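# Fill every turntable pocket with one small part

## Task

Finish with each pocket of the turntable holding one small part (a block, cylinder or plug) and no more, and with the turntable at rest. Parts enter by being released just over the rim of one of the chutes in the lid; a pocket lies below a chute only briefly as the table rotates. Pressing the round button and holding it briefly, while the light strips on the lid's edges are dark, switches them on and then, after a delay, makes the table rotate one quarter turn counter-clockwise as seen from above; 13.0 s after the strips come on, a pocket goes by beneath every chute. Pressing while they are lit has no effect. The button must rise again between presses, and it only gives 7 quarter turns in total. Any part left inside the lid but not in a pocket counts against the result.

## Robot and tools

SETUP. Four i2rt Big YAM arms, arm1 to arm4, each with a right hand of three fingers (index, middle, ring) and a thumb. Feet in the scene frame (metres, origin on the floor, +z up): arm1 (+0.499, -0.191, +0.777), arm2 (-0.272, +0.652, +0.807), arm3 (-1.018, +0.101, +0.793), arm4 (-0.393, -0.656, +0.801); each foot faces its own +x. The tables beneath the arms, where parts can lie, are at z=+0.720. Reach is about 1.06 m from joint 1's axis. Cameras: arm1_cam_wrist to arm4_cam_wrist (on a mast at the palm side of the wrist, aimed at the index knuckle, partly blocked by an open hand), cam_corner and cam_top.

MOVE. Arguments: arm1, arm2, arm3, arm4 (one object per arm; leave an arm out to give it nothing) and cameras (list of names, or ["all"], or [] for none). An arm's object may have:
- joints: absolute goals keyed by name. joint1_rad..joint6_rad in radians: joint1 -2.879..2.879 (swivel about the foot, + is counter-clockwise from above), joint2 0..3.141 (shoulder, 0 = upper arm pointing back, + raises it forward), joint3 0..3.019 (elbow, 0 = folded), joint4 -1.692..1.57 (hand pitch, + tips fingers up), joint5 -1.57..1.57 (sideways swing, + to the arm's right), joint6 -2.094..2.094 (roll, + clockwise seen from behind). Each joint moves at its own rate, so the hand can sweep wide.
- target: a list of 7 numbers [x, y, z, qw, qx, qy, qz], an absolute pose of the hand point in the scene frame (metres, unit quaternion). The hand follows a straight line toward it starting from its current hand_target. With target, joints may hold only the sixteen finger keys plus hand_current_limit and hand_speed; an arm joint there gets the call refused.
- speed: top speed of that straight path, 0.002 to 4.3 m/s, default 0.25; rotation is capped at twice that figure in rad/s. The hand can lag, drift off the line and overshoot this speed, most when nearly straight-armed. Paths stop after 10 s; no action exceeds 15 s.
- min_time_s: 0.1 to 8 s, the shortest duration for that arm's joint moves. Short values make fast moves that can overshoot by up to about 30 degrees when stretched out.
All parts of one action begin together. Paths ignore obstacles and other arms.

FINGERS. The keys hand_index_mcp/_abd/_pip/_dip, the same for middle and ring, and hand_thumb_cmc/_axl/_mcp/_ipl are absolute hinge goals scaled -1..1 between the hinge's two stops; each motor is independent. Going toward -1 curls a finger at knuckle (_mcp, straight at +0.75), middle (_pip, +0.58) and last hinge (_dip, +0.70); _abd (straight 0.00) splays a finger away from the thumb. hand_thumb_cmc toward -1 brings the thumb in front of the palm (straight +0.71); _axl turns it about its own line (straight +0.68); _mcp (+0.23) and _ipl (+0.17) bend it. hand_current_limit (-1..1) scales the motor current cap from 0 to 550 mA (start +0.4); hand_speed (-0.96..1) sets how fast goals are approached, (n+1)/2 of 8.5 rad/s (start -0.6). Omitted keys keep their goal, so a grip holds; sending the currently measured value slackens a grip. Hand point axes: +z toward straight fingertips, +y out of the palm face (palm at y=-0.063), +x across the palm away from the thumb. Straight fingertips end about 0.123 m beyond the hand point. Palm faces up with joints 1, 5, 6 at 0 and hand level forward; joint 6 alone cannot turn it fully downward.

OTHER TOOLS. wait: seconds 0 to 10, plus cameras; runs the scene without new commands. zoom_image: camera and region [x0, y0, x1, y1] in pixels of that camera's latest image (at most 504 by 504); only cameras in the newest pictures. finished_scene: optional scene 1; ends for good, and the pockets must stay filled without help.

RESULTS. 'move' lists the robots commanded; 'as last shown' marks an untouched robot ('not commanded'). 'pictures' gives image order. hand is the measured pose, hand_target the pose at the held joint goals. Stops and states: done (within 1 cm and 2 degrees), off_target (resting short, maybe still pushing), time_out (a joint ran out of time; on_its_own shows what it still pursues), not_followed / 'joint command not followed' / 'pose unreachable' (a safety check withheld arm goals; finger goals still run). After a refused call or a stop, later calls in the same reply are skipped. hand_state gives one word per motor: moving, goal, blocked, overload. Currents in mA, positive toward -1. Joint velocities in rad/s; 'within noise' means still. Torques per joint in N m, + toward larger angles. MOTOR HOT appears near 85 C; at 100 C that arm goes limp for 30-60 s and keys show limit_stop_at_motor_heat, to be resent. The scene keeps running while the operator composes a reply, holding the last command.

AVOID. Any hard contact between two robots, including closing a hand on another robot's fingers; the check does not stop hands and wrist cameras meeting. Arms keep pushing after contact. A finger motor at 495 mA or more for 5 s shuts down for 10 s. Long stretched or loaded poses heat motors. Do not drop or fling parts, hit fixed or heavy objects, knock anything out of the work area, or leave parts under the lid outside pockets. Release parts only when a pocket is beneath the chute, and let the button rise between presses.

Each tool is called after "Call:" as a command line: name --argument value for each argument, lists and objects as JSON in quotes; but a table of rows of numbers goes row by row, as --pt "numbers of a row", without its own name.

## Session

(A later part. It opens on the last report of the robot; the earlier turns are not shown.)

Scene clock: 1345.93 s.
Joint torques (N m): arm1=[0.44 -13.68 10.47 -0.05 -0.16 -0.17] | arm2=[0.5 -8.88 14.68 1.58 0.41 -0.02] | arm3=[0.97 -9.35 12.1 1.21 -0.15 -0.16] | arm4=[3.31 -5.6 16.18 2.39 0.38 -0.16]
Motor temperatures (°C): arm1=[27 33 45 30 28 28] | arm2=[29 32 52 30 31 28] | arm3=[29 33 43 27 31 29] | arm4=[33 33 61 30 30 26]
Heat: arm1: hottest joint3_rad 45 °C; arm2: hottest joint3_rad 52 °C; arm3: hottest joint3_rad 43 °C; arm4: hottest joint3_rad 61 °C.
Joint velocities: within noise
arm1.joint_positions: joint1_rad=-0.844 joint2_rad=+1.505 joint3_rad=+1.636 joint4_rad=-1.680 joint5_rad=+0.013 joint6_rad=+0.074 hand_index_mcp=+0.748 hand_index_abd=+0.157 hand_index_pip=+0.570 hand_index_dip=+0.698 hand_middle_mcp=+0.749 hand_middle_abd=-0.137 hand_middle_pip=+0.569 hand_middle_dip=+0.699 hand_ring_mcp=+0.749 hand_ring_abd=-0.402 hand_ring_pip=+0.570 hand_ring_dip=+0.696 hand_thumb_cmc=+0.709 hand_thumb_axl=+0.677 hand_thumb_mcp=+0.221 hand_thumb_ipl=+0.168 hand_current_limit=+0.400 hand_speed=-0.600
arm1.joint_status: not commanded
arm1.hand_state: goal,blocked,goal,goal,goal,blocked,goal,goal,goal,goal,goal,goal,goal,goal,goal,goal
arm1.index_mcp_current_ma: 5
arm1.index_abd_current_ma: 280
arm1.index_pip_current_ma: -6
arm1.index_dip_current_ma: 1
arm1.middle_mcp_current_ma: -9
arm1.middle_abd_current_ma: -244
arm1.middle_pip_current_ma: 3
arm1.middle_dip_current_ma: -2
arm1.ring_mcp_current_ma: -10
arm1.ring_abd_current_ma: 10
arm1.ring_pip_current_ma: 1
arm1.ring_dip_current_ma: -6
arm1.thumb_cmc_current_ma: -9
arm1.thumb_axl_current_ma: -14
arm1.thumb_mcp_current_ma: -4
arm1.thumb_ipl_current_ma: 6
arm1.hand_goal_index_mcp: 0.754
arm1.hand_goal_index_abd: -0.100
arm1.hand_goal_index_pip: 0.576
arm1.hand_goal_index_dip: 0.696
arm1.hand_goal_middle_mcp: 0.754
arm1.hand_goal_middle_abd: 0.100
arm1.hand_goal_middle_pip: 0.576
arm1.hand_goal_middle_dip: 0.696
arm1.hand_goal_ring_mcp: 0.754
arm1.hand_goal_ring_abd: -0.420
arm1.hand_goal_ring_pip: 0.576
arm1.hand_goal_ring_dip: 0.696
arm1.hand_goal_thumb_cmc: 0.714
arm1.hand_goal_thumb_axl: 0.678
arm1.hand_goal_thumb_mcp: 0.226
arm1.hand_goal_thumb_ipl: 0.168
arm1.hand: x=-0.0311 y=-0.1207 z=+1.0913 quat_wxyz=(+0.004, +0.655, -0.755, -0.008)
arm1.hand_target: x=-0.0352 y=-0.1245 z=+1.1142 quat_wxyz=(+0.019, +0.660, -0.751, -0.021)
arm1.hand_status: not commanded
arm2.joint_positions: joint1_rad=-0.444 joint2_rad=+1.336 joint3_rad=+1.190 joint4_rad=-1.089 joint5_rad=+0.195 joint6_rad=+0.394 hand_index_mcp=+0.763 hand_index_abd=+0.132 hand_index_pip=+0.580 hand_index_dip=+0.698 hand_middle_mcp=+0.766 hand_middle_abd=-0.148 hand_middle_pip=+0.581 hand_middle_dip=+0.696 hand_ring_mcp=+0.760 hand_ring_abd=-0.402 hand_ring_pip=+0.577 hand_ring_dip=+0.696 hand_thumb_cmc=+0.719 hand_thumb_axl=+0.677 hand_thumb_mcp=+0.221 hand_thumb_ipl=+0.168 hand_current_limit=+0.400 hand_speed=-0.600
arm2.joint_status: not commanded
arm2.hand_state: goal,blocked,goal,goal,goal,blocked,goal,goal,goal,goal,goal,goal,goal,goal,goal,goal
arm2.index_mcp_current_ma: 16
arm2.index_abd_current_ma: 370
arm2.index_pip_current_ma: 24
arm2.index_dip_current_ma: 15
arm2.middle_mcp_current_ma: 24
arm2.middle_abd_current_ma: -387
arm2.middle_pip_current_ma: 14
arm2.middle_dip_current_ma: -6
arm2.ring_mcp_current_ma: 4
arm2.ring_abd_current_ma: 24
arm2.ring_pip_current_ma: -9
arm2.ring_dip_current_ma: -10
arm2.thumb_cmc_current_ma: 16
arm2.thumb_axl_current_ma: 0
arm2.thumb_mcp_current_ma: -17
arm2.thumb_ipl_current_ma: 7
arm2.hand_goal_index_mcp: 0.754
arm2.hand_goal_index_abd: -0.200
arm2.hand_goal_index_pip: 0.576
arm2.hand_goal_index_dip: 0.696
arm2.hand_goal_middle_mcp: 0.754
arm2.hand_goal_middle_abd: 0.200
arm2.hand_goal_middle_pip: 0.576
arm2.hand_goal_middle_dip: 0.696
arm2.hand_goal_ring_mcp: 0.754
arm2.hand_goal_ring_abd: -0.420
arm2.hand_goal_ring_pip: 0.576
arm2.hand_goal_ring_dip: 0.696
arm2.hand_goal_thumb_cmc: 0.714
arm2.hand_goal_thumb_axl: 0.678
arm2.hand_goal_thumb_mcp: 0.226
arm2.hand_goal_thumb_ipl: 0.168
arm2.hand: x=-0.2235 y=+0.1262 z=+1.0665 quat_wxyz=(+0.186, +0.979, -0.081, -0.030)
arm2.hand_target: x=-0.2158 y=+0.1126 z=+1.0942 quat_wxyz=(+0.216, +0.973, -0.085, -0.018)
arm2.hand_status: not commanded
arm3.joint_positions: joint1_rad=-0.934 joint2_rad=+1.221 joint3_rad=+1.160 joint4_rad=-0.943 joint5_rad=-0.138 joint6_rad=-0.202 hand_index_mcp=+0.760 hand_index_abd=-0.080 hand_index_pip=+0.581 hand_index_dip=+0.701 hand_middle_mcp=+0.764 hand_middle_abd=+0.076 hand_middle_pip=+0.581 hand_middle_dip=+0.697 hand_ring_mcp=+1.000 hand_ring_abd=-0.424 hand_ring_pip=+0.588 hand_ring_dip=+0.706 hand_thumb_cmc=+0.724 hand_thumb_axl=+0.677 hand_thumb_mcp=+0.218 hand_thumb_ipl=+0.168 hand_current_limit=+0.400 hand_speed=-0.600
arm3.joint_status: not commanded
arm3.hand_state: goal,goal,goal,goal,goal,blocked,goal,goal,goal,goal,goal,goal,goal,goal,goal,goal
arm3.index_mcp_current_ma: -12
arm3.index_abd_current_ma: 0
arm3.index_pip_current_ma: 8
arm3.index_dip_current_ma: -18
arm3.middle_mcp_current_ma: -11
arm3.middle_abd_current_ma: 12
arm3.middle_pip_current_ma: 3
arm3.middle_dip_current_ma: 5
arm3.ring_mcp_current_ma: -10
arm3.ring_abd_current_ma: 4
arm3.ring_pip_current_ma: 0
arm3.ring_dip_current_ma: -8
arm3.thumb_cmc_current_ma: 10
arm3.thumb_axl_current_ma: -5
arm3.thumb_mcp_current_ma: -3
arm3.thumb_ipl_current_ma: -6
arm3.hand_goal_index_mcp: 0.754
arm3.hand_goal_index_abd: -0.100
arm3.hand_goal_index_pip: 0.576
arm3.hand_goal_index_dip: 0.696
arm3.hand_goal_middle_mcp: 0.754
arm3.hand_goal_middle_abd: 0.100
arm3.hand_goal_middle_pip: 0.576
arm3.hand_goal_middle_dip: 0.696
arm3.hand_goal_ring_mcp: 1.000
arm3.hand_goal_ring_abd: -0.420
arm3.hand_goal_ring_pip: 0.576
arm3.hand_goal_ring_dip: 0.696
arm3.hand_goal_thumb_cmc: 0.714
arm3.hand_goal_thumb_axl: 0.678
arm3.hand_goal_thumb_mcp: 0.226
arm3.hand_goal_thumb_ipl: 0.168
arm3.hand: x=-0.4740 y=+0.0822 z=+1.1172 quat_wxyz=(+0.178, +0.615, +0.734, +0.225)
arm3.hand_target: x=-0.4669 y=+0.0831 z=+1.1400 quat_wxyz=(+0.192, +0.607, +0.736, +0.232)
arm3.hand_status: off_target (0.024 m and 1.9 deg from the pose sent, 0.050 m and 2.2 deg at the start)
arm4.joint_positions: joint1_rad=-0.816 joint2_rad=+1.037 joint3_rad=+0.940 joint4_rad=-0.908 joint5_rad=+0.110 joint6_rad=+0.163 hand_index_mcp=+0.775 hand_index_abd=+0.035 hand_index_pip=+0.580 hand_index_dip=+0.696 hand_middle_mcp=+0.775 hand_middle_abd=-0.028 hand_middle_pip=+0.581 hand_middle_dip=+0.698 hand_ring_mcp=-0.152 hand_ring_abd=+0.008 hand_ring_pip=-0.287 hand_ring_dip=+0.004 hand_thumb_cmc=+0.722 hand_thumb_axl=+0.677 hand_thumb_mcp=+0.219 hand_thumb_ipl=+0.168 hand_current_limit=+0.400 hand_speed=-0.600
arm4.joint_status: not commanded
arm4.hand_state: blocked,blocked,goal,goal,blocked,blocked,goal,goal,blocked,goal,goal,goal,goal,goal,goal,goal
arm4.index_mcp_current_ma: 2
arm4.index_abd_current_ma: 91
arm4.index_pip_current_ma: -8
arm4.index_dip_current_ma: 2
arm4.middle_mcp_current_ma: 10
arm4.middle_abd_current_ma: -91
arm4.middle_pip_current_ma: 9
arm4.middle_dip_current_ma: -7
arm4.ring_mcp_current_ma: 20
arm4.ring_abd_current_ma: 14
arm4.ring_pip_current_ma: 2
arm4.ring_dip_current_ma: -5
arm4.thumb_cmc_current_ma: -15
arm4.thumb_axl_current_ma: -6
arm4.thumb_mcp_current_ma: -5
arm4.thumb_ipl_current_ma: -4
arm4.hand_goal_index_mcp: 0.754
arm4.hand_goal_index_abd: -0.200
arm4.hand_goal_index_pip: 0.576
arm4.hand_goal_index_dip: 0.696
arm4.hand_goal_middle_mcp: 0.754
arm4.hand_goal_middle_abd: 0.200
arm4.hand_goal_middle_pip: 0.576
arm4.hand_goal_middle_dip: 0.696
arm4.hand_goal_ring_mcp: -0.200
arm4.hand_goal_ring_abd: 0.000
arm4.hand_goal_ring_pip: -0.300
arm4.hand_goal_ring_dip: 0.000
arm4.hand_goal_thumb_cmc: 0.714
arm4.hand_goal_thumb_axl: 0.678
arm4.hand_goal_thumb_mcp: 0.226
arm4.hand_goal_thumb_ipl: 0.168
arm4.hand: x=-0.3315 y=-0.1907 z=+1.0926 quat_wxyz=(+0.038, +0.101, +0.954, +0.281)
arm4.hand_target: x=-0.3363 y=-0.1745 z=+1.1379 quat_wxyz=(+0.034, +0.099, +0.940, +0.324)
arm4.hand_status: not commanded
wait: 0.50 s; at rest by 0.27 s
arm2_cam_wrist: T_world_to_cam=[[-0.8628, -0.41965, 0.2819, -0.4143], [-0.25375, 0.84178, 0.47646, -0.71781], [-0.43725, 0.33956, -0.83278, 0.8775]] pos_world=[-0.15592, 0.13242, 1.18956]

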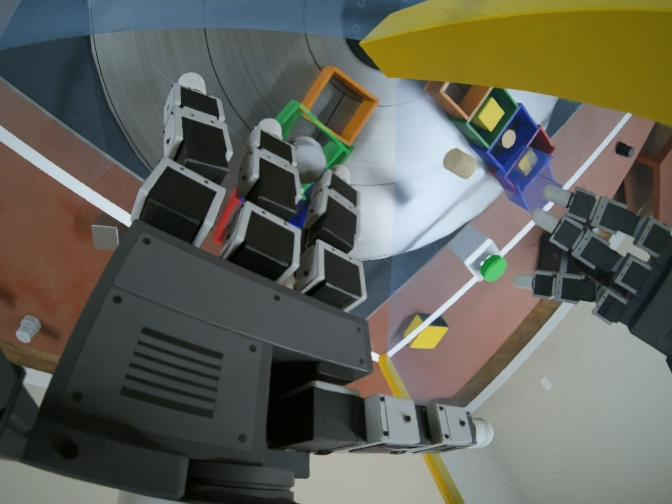

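Call:
zoom_image --camera "arm2_cam_wrist" --region '[240, 40, 400, 200]'

Scaled by 3.150 from the camera's image (finer frame: 960x720).

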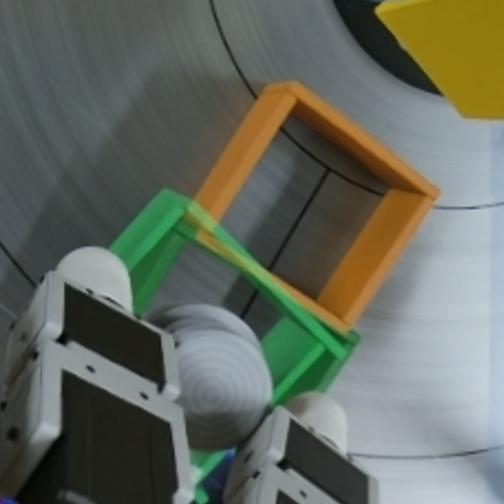

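Call:
move --cameras '["arm4_cam_wrist", "cam_top"]' --arm4 '{"target": [-0.3361, -0.1709, 1.128, 0.034, 0.0988, 0.9403, 0.3238], "speed": 0.1}'

Call:
zoom_image --camera "arm4_cam_wrist" --region '[210, 40, 410, 220]'

Call:
zoom_image --camera "cam_top" --region '[280, 270, 340, 350]'

Scene clock: 1392.10 s.
Joint torques (N m): arm1=[0.62 -13.57 10.47 -0.12 -0.15 -0.16] | arm2=[1.49 -8.94 14.71 1.55 0.39 0] | arm3=[0.97 -9.29 12.07 1.18 -0.15 -0.16] | arm4=[3.31 -5.19 14.46 2.5 0.39 -0.16]
Motor temperatures (°C): arm1=[27 33 45 30 28 28] | arm2=[29 33 52 30 31 28] | arm3=[29 33 44 27 31 29] | arm4=[33 33 61 30 30 26]
Heat: arm1: hottest joint3_rad 45 °C; arm2: hottest joint3_rad 52 °C; arm3: hottest joint3_rad 44 °C; arm4: hottest joint3_rad 61 °C.
move: arm4 off_target
Joint velocities: within noise
arm1, arm2, arm3: as last shown
arm1.index_mcp_current_ma: 8
arm1.index_abd_current_ma: 268
arm1.index_pip_current_ma: -7
arm1.index_dip_current_ma: -8
arm1.middle_mcp_current_ma: -8
arm1.middle_abd_current_ma: -240
arm1.middle_pip_current_ma: 4
arm1.middle_dip_current_ma: -5
arm1.ring_mcp_current_ma: -15
arm1.ring_abd_current_ma: 17
arm1.ring_pip_current_ma: 4
arm1.ring_dip_current_ma: -8
arm1.thumb_cmc_current_ma: -11
arm1.thumb_axl_current_ma: -6
arm1.thumb_mcp_current_ma: 1
arm1.thumb_ipl_current_ma: -1
arm2.index_mcp_current_ma: 17
arm2.index_abd_current_ma: 374
arm2.index_pip_current_ma: 22
arm2.index_dip_current_ma: 17
arm2.middle_mcp_current_ma: 20
arm2.middle_abd_current_ma: -390
arm2.middle_pip_current_ma: 6
arm2.middle_dip_current_ma: 0
arm2.ring_mcp_current_ma: 22
arm2.ring_abd_current_ma: 26
arm2.ring_pip_current_ma: 3
arm2.ring_dip_current_ma: -12
arm2.thumb_cmc_current_ma: 5
arm2.thumb_axl_current_ma: -5
arm2.thumb_mcp_current_ma: -18
arm2.thumb_ipl_current_ma: -5
arm3.index_mcp_current_ma: -8
arm3.index_abd_current_ma: -13
arm3.index_pip_current_ma: 4
arm3.index_dip_current_ma: -11
arm3.middle_mcp_current_ma: -5
arm3.middle_abd_current_ma: 7
arm3.middle_pip_current_ma: -1
arm3.middle_dip_current_ma: 8
arm3.ring_mcp_current_ma: -16
arm3.ring_abd_current_ma: -9
arm3.ring_pip_current_ma: 6
arm3.ring_dip_current_ma: -10
arm3.thumb_cmc_current_ma: 8
arm3.thumb_mcp_current_ma: -7
arm3.thumb_ipl_current_ma: -9
arm4.joint_positions: joint1_rad=-0.816 joint2_rad=+1.037 joint3_rad=+0.940 joint4_rad=-0.882 joint5_rad=+0.110 joint6_rad=+0.163 hand_index_mcp=+0.776 hand_index_abd=+0.035 hand_index_pip=+0.580 hand_index_dip=+0.696 hand_middle_mcp=+0.776 hand_middle_abd=-0.028 hand_middle_pip=+0.581 hand_middle_dip=+0.698 hand_ring_mcp=-0.152 hand_ring_abd=+0.008 hand_ring_pip=-0.287 hand_ring_dip=+0.004 hand_thumb_cmc=+0.722 hand_thumb_axl=+0.677 hand_thumb_mcp=+0.219 hand_thumb_ipl=+0.168 hand_current_limit=+0.400 hand_speed=-0.600
arm4.joint_status: not commanded
arm4.hand_state: blocked,blocked,goal,goal,blocked,blocked,goal,goal,blocked,goal,goal,goal,goal,goal,goal,goal
arm4.index_mcp_current_ma: 9
arm4.index_abd_current_ma: 101
arm4.index_pip_current_ma: -2
arm4.index_dip_current_ma: -4
arm4.middle_mcp_current_ma: 11
arm4.middle_abd_current_ma: -88
arm4.middle_pip_current_ma: 6
arm4.middle_dip_current_ma: -6
arm4.ring_mcp_current_ma: 26
arm4.ring_abd_current_ma: 11
arm4.ring_pip_current_ma: -1
arm4.ring_dip_current_ma: 4
arm4.thumb_cmc_current_ma: -5
arm4.thumb_axl_current_ma: -1
arm4.thumb_mcp_current_ma: 0
arm4.thumb_ipl_current_ma: -7
arm4.hand_goal_index_mcp: 0.754
arm4.hand_goal_index_abd: -0.200
arm4.hand_goal_index_pip: 0.576
arm4.hand_goal_index_dip: 0.696
arm4.hand_goal_middle_mcp: 0.754
arm4.hand_goal_middle_abd: 0.200
arm4.hand_goal_middle_pip: 0.576
arm4.hand_goal_middle_dip: 0.696
arm4.hand_goal_ring_mcp: -0.200
arm4.hand_goal_ring_abd: 0.000
arm4.hand_goal_ring_pip: -0.300
arm4.hand_goal_ring_dip: 0.000
arm4.hand_goal_thumb_cmc: 0.714
arm4.hand_goal_thumb_axl: 0.678
arm4.hand_goal_thumb_mcp: 0.226
arm4.hand_goal_thumb_ipl: 0.168
arm4.hand: x=-0.3314 y=-0.1864 z=+1.0980 quat_wxyz=(+0.037, +0.102, +0.950, +0.294)
arm4.hand_target: x=-0.3362 y=-0.1728 z=+1.1280 quat_wxyz=(+0.034, +0.099, +0.940, +0.324)
arm4.hand_status: off_target (0.034 m and 3.7 deg from the pose sent, 0.041 m and 5.2 deg at the start)
arm4_cam_wrist: T_world_to_cam=[[0.86776, 0.34994, 0.3529, 0.00153], [0.25964, -0.92468, 0.27849, -0.43595], [0.42377, -0.15004, -0.89326, 1.22147]] pos_world=[-0.40576, -0.22038, 1.21195]

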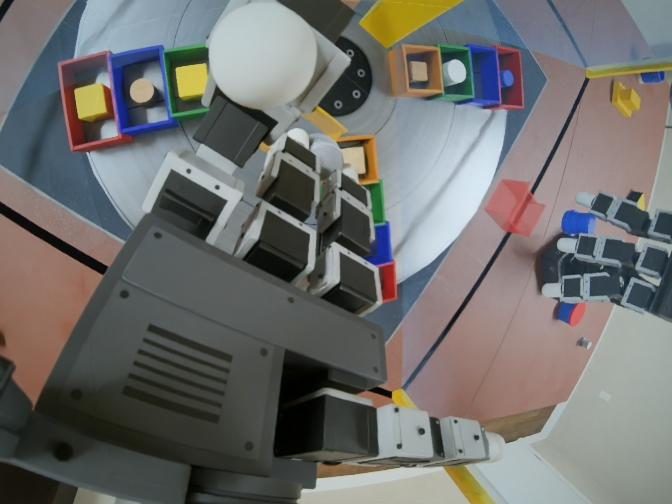

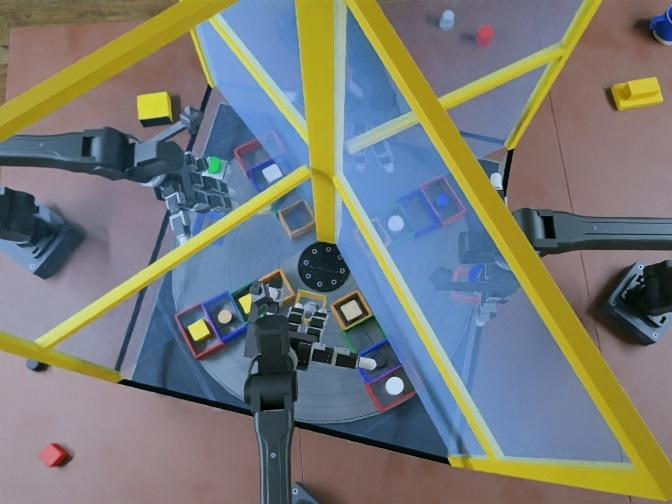

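Scaled by 2.520 from the camera's image (finer frame: 960x720).

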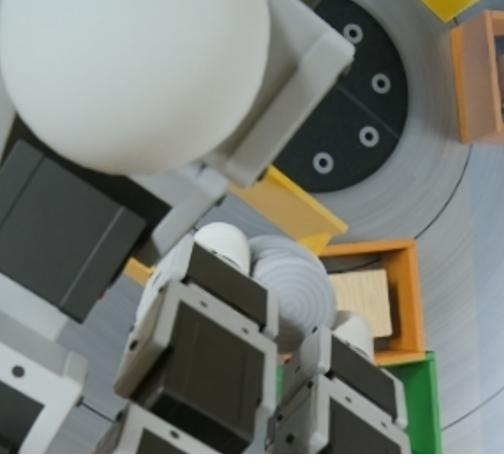

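Scaled by 6.300 from the camera's image (finer frame: 960x720).

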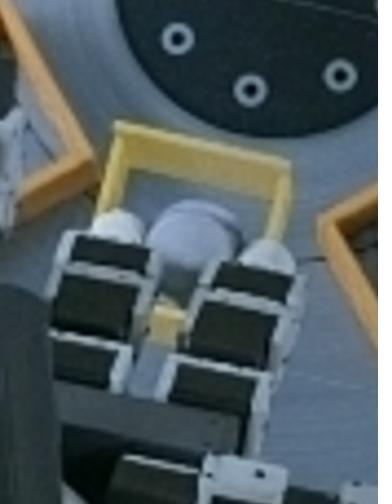

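Call:
move --cameras '["arm4_cam_wrist", "cam_top", "cam_corner"]' --arm4 '{"target": [-0.3421, -0.1529, 1.116, 0.034, 0.0988, 0.9403, 0.3238], "speed": 0.08}'

Call:
zoom_image --camera "arm4_cam_wrist" --region '[250, 80, 390, 220]'

Call:
zoom_image --camera "cam_top" --region '[280, 270, 340, 350]'

Call:
zoom_image --camera "cam_corner" --region '[330, 200, 400, 270]'

Scene clock: 1424.73 s.
Joint torques (N m): arm1=[0.38 -13.63 10.5 -0.06 -0.16 -0.16] | arm2=[1.32 -8.64 14.76 1.58 0.37 -0.05] | arm3=[0.91 -9.41 12.07 1.22 -0.16 -0.16] | arm4=[3.37 -6.48 14.74 2.47 0.4 -0.11]
Motor temperatures (°C): arm1=[27 33 46 30 28 28] | arm2=[29 33 53 30 31 28] | arm3=[29 33 45 27 31 29] | arm4=[33 33 59 30 30 26]
Heat: arm1: hottest joint3_rad 46 °C; arm2: hottest joint3_rad 53 °C; arm3: hottest joint3_rad 45 °C; arm4: hottest joint3_rad 59 °C.
move: arm4 off_target
Joint velocities: within noise
arm1, arm2, arm3: as last shown
arm1.index_mcp_current_ma: 3
arm1.index_abd_current_ma: 271
arm1.index_pip_current_ma: -10
arm1.index_dip_current_ma: -11
arm1.middle_mcp_current_ma: 1
arm1.middle_abd_current_ma: -238
arm1.middle_pip_current_ma: -3
arm1.middle_dip_current_ma: -1
arm1.ring_mcp_current_ma: -8
arm1.ring_abd_current_ma: 12
arm1.ring_pip_current_ma: 1
arm1.ring_dip_current_ma: -9
arm1.thumb_cmc_current_ma: -8
arm1.thumb_axl_current_ma: -1
arm1.thumb_mcp_current_ma: -2
arm1.thumb_ipl_current_ma: 10
arm2.index_mcp_current_ma: 6
arm2.index_abd_current_ma: 375
arm2.index_pip_current_ma: 11
arm2.index_dip_current_ma: 19
arm2.middle_mcp_current_ma: 23
arm2.middle_abd_current_ma: -405
arm2.middle_pip_current_ma: 23
arm2.middle_dip_current_ma: -9
arm2.ring_mcp_current_ma: 7
arm2.ring_abd_current_ma: 32
arm2.ring_pip_current_ma: -1
arm2.ring_dip_current_ma: 8
arm2.thumb_cmc_current_ma: 17
arm2.thumb_mcp_current_ma: -21
arm2.thumb_ipl_current_ma: -4
arm3.index_mcp_current_ma: -10
arm3.index_abd_current_ma: -10
arm3.index_pip_current_ma: -1
arm3.middle_mcp_current_ma: -13
arm3.middle_abd_current_ma: 9
arm3.middle_pip_current_ma: 3
arm3.middle_dip_current_ma: 5
arm3.ring_mcp_current_ma: -7
arm3.ring_abd_current_ma: 0
arm3.ring_pip_current_ma: 0
arm3.ring_dip_current_ma: 9
arm3.thumb_cmc_current_ma: 6
arm3.thumb_axl_current_ma: 4
arm3.thumb_mcp_current_ma: 0
arm3.thumb_ipl_current_ma: -3
arm4.joint_positions: joint1_rad=-0.799 joint2_rad=+1.095 joint3_rad=+0.940 joint4_rad=-0.835 joint5_rad=+0.121 joint6_rad=+0.175 hand_index_mcp=+0.777 hand_index_abd=+0.035 hand_index_pip=+0.580 hand_index_dip=+0.696 hand_middle_mcp=+0.778 hand_middle_abd=-0.028 hand_middle_pip=+0.582 hand_middle_dip=+0.698 hand_ring_mcp=-0.152 hand_ring_abd=+0.008 hand_ring_pip=-0.287 hand_ring_dip=+0.004 hand_thumb_cmc=+0.723 hand_thumb_axl=+0.677 hand_thumb_mcp=+0.219 hand_thumb_ipl=+0.168 hand_current_limit=+0.400 hand_speed=-0.600
arm4.joint_status: not commanded
arm4.hand_state: blocked,blocked,goal,goal,blocked,blocked,goal,goal,blocked,goal,goal,goal,goal,goal,goal,goal
arm4.index_mcp_current_ma: 5
arm4.index_abd_current_ma: 103
arm4.index_pip_current_ma: -10
arm4.index_dip_current_ma: 4
arm4.middle_mcp_current_ma: 9
arm4.middle_abd_current_ma: -95
arm4.middle_pip_current_ma: 9
arm4.middle_dip_current_ma: -4
arm4.ring_mcp_current_ma: 24
arm4.ring_abd_current_ma: 12
arm4.ring_pip_current_ma: -8
arm4.ring_dip_current_ma: -2
arm4.thumb_cmc_current_ma: -6
arm4.thumb_axl_current_ma: -4
arm4.thumb_mcp_current_ma: 2
arm4.thumb_ipl_current_ma: -14
arm4.hand_goal_index_mcp: 0.754
arm4.hand_goal_index_abd: -0.200
arm4.hand_goal_index_pip: 0.576
arm4.hand_goal_index_dip: 0.696
arm4.hand_goal_middle_mcp: 0.754
arm4.hand_goal_middle_abd: 0.200
arm4.hand_goal_middle_pip: 0.576
arm4.hand_goal_middle_dip: 0.696
arm4.hand_goal_ring_mcp: -0.200
arm4.hand_goal_ring_abd: 0.000
arm4.hand_goal_ring_pip: -0.300
arm4.hand_goal_ring_dip: 0.000
arm4.hand_goal_thumb_cmc: 0.714
arm4.hand_goal_thumb_axl: 0.678
arm4.hand_goal_thumb_mcp: 0.226
arm4.hand_goal_thumb_ipl: 0.168
arm4.hand: x=-0.3367 y=-0.1696 z=+1.0809 quat_wxyz=(+0.039, +0.100, +0.951, +0.289)
arm4.hand_target: x=-0.3423 y=-0.1553 z=+1.1160 quat_wxyz=(+0.034, +0.099, +0.940, +0.324)
arm4.hand_status: off_target (0.039 m and 4.3 deg from the pose sent, 0.040 m and 3.7 deg at the start)
pictures: arm4_cam_wrist, cam_corner, cam_top
arm4_cam_wrist: T_world_to_cam=[[0.86611, 0.35542, 0.35147, 0.0082], [0.26056, -0.92108, 0.28933, -0.42514], [0.42657, -0.15901, -0.89037, 1.20717]] pos_world=[-0.41127, -0.20255, 1.19495]

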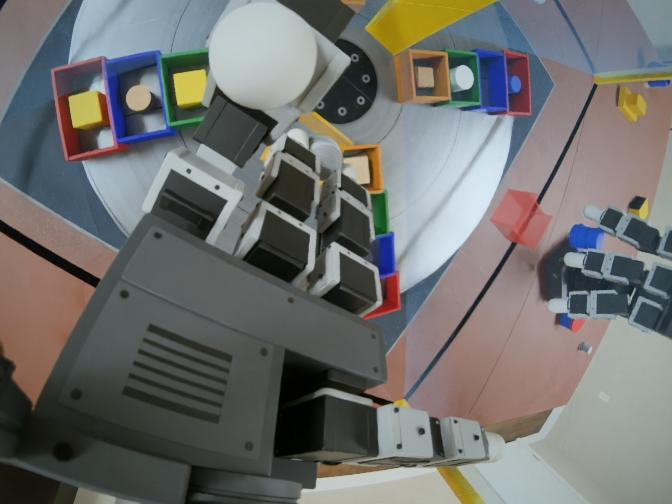

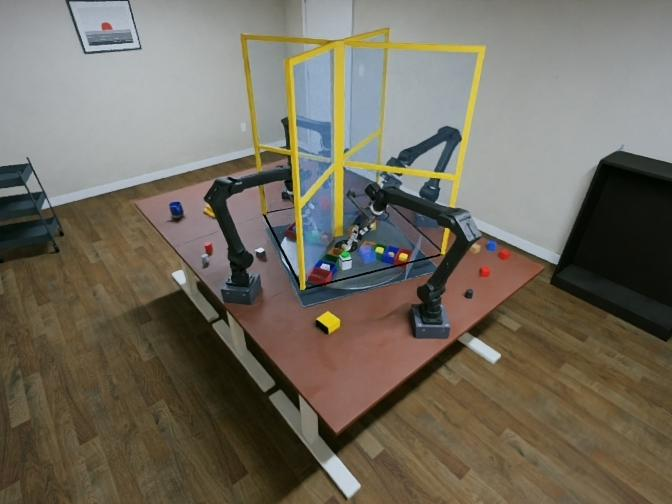

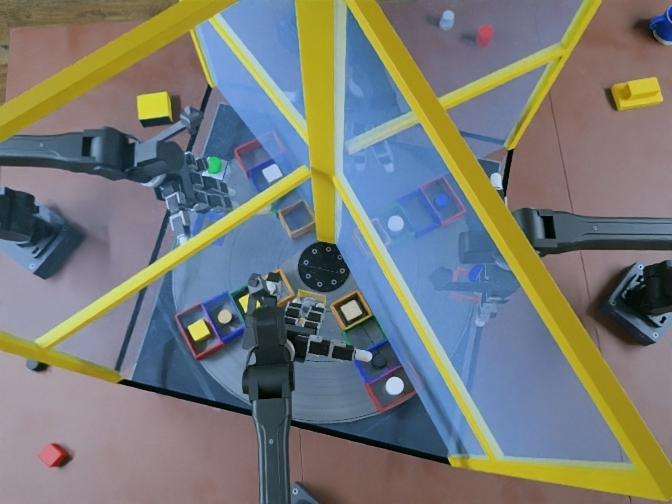

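Scaled by 3.600 from the camera's image (finer frame: 960x720).

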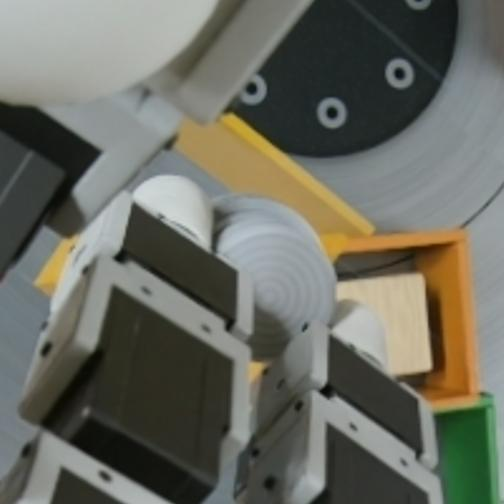

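Scaled by 6.300 from the camera's image (finer frame: 960x720).

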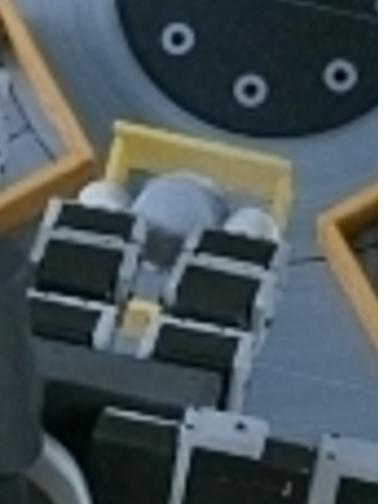

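Scaled by 7.200 from the camera's image (finer frame: 960x720).

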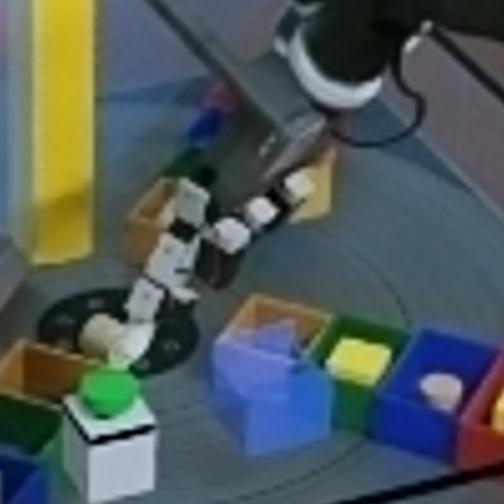

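Call:
move --cameras '["arm4_cam_wrist", "cam_top"]' --arm4 '{"target": [-0.3415, -0.1453, 1.112, 0.034, 0.0988, 0.9403, 0.3238], "speed": 0.08}'

Call:
zoom_image --camera "arm4_cam_wrist" --region '[250, 80, 390, 220]'

Call:
zoom_image --camera "cam_top" --region '[280, 270, 340, 350]'

Scene clock: 1449.60 s.
Joint torques (N m): arm1=[0.38 -13.45 10.52 -0.06 -0.17 -0.16] | arm2=[1.32 -8.88 14.78 1.47 0.4 -0.07] | arm3=[0.97 -9.35 12.07 1.24 -0.16 -0.16] | arm4=[3.25 -6.48 15.1 2.47 0.36 -0.13]
Motor temperatures (°C): arm1=[27 33 46 30 28 28] | arm2=[29 33 53 30 31 28] | arm3=[29 33 45 27 31 29] | arm4=[33 33 58 30 30 26]
Heat: arm1: hottest joint3_rad 46 °C; arm2: hottest joint3_rad 53 °C; arm3: hottest joint3_rad 45 °C; arm4: hottest joint3_rad 58 °C.
move: arm4 off_target
Joint velocities: within noise
arm1, arm2, arm3: as last shown
arm1.index_mcp_current_ma: 6
arm1.index_abd_current_ma: 272
arm1.index_pip_current_ma: -5
arm1.index_dip_current_ma: -6
arm1.middle_mcp_current_ma: 0
arm1.middle_abd_current_ma: -241
arm1.middle_pip_current_ma: 3
arm1.middle_dip_current_ma: 0
arm1.ring_mcp_current_ma: -11
arm1.ring_abd_current_ma: 20
arm1.ring_pip_current_ma: 2
arm1.ring_dip_current_ma: -6
arm1.thumb_cmc_current_ma: -16
arm1.thumb_axl_current_ma: -7
arm1.thumb_mcp_current_ma: -5
arm1.thumb_ipl_current_ma: -1
arm2.index_mcp_current_ma: 11
arm2.index_pip_current_ma: 3
arm2.index_dip_current_ma: 14
arm2.middle_mcp_current_ma: 29
arm2.middle_abd_current_ma: -385
arm2.middle_pip_current_ma: 4
arm2.middle_dip_current_ma: 7
arm2.ring_mcp_current_ma: 5
arm2.ring_abd_current_ma: 35
arm2.ring_pip_current_ma: -2
arm2.ring_dip_current_ma: 7
arm2.thumb_cmc_current_ma: 6
arm2.thumb_axl_current_ma: 2
arm2.thumb_mcp_current_ma: -15
arm2.thumb_ipl_current_ma: -10
arm3.index_mcp_current_ma: -9
arm3.index_abd_current_ma: -1
arm3.index_pip_current_ma: -2
arm3.index_dip_current_ma: -14
arm3.middle_mcp_current_ma: -7
arm3.middle_abd_current_ma: 0
arm3.middle_pip_current_ma: 0
arm3.middle_dip_current_ma: 8
arm3.ring_mcp_current_ma: -9
arm3.ring_abd_current_ma: 2
arm3.ring_pip_current_ma: 2
arm3.ring_dip_current_ma: 3
arm3.thumb_cmc_current_ma: -3
arm3.thumb_axl_current_ma: -11
arm3.thumb_mcp_current_ma: 5
arm3.thumb_ipl_current_ma: -6
arm4.joint_positions: joint1_rad=-0.799 joint2_rad=+1.114 joint3_rad=+0.940 joint4_rad=-0.819 joint5_rad=+0.121 joint6_rad=+0.175 hand_index_mcp=+0.777 hand_index_abd=+0.035 hand_index_pip=+0.580 hand_index_dip=+0.696 hand_middle_mcp=+0.778 hand_middle_abd=-0.028 hand_middle_pip=+0.582 hand_middle_dip=+0.698 hand_ring_mcp=-0.152 hand_ring_abd=+0.008 hand_ring_pip=-0.287 hand_ring_dip=+0.004 hand_thumb_cmc=+0.723 hand_thumb_axl=+0.677 hand_thumb_mcp=+0.219 hand_thumb_ipl=+0.168 hand_current_limit=+0.400 hand_speed=-0.600
arm4.joint_status: not commanded
arm4.hand_state: blocked,blocked,goal,goal,blocked,blocked,goal,goal,blocked,goal,goal,goal,goal,goal,goal,goal
arm4.index_mcp_current_ma: 6
arm4.index_abd_current_ma: 98
arm4.index_pip_current_ma: -9
arm4.index_dip_current_ma: -5
arm4.middle_mcp_current_ma: 6
arm4.middle_abd_current_ma: -101
arm4.middle_pip_current_ma: -4
arm4.middle_dip_current_ma: -14
arm4.ring_mcp_current_ma: 30
arm4.ring_abd_current_ma: -2
arm4.ring_pip_current_ma: -4
arm4.ring_dip_current_ma: -2
arm4.thumb_cmc_current_ma: -2
arm4.thumb_axl_current_ma: -3
arm4.thumb_mcp_current_ma: -1
arm4.thumb_ipl_current_ma: -5
arm4.hand_goal_index_mcp: 0.754
arm4.hand_goal_index_abd: -0.200
arm4.hand_goal_index_pip: 0.576
arm4.hand_goal_index_dip: 0.696
arm4.hand_goal_middle_mcp: 0.754
arm4.hand_goal_middle_abd: 0.200
arm4.hand_goal_middle_pip: 0.576
arm4.hand_goal_middle_dip: 0.696
arm4.hand_goal_ring_mcp: -0.200
arm4.hand_goal_ring_abd: 0.000
arm4.hand_goal_ring_pip: -0.300
arm4.hand_goal_ring_dip: 0.000
arm4.hand_goal_thumb_cmc: 0.714
arm4.hand_goal_thumb_axl: 0.678
arm4.hand_goal_thumb_mcp: 0.226
arm4.hand_goal_thumb_ipl: 0.168
arm4.hand: x=-0.3366 y=-0.1643 z=+1.0754 quat_wxyz=(+0.039, +0.100, +0.952, +0.287)
arm4.hand_target: x=-0.3417 y=-0.1480 z=+1.1122 quat_wxyz=(+0.034, +0.099, +0.940, +0.324)
arm4.hand_status: off_target (0.042 m and 4.4 deg from the pose sent, 0.040 m and 4.3 deg at the start)
arm4_cam_wrist: T_world_to_cam=[[0.86611, 0.35622, 0.35065, 0.00925], [0.26059, -0.92043, 0.29139, -0.42071], [0.42654, -0.161, -0.89002, 1.20244]] pos_world=[-0.41127, -0.19694, 1.18955]

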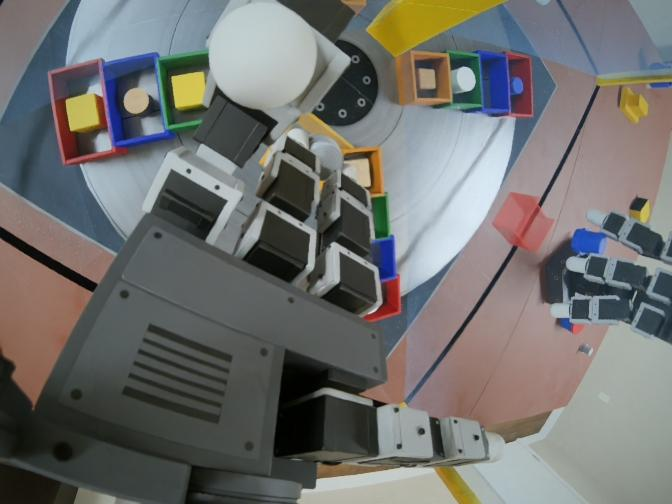

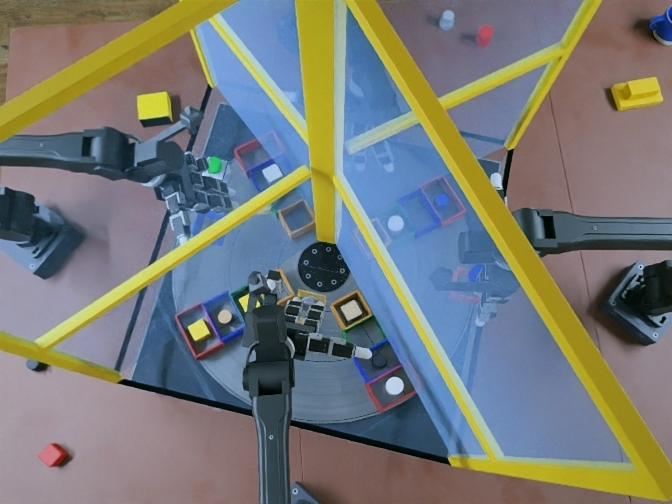

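Scaled by 3.600 from the camera's image (finer frame: 960x720).

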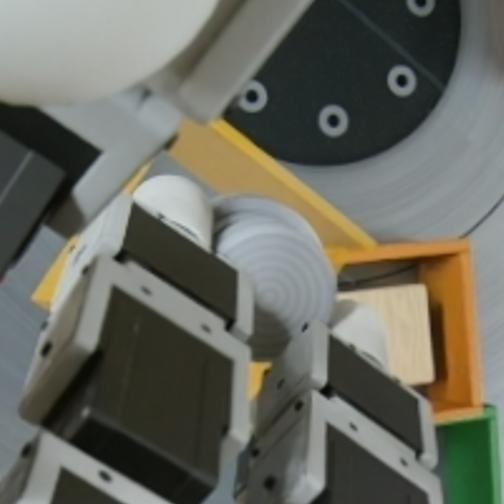

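Scaled by 6.300 from the camera's image (finer frame: 960x720).

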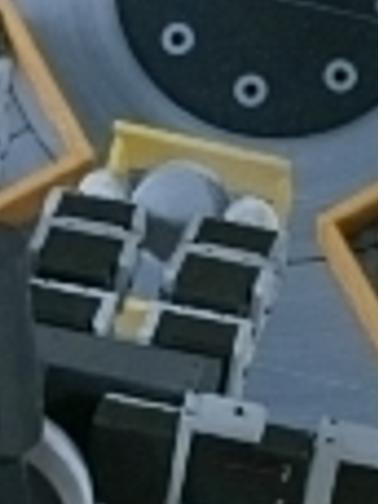

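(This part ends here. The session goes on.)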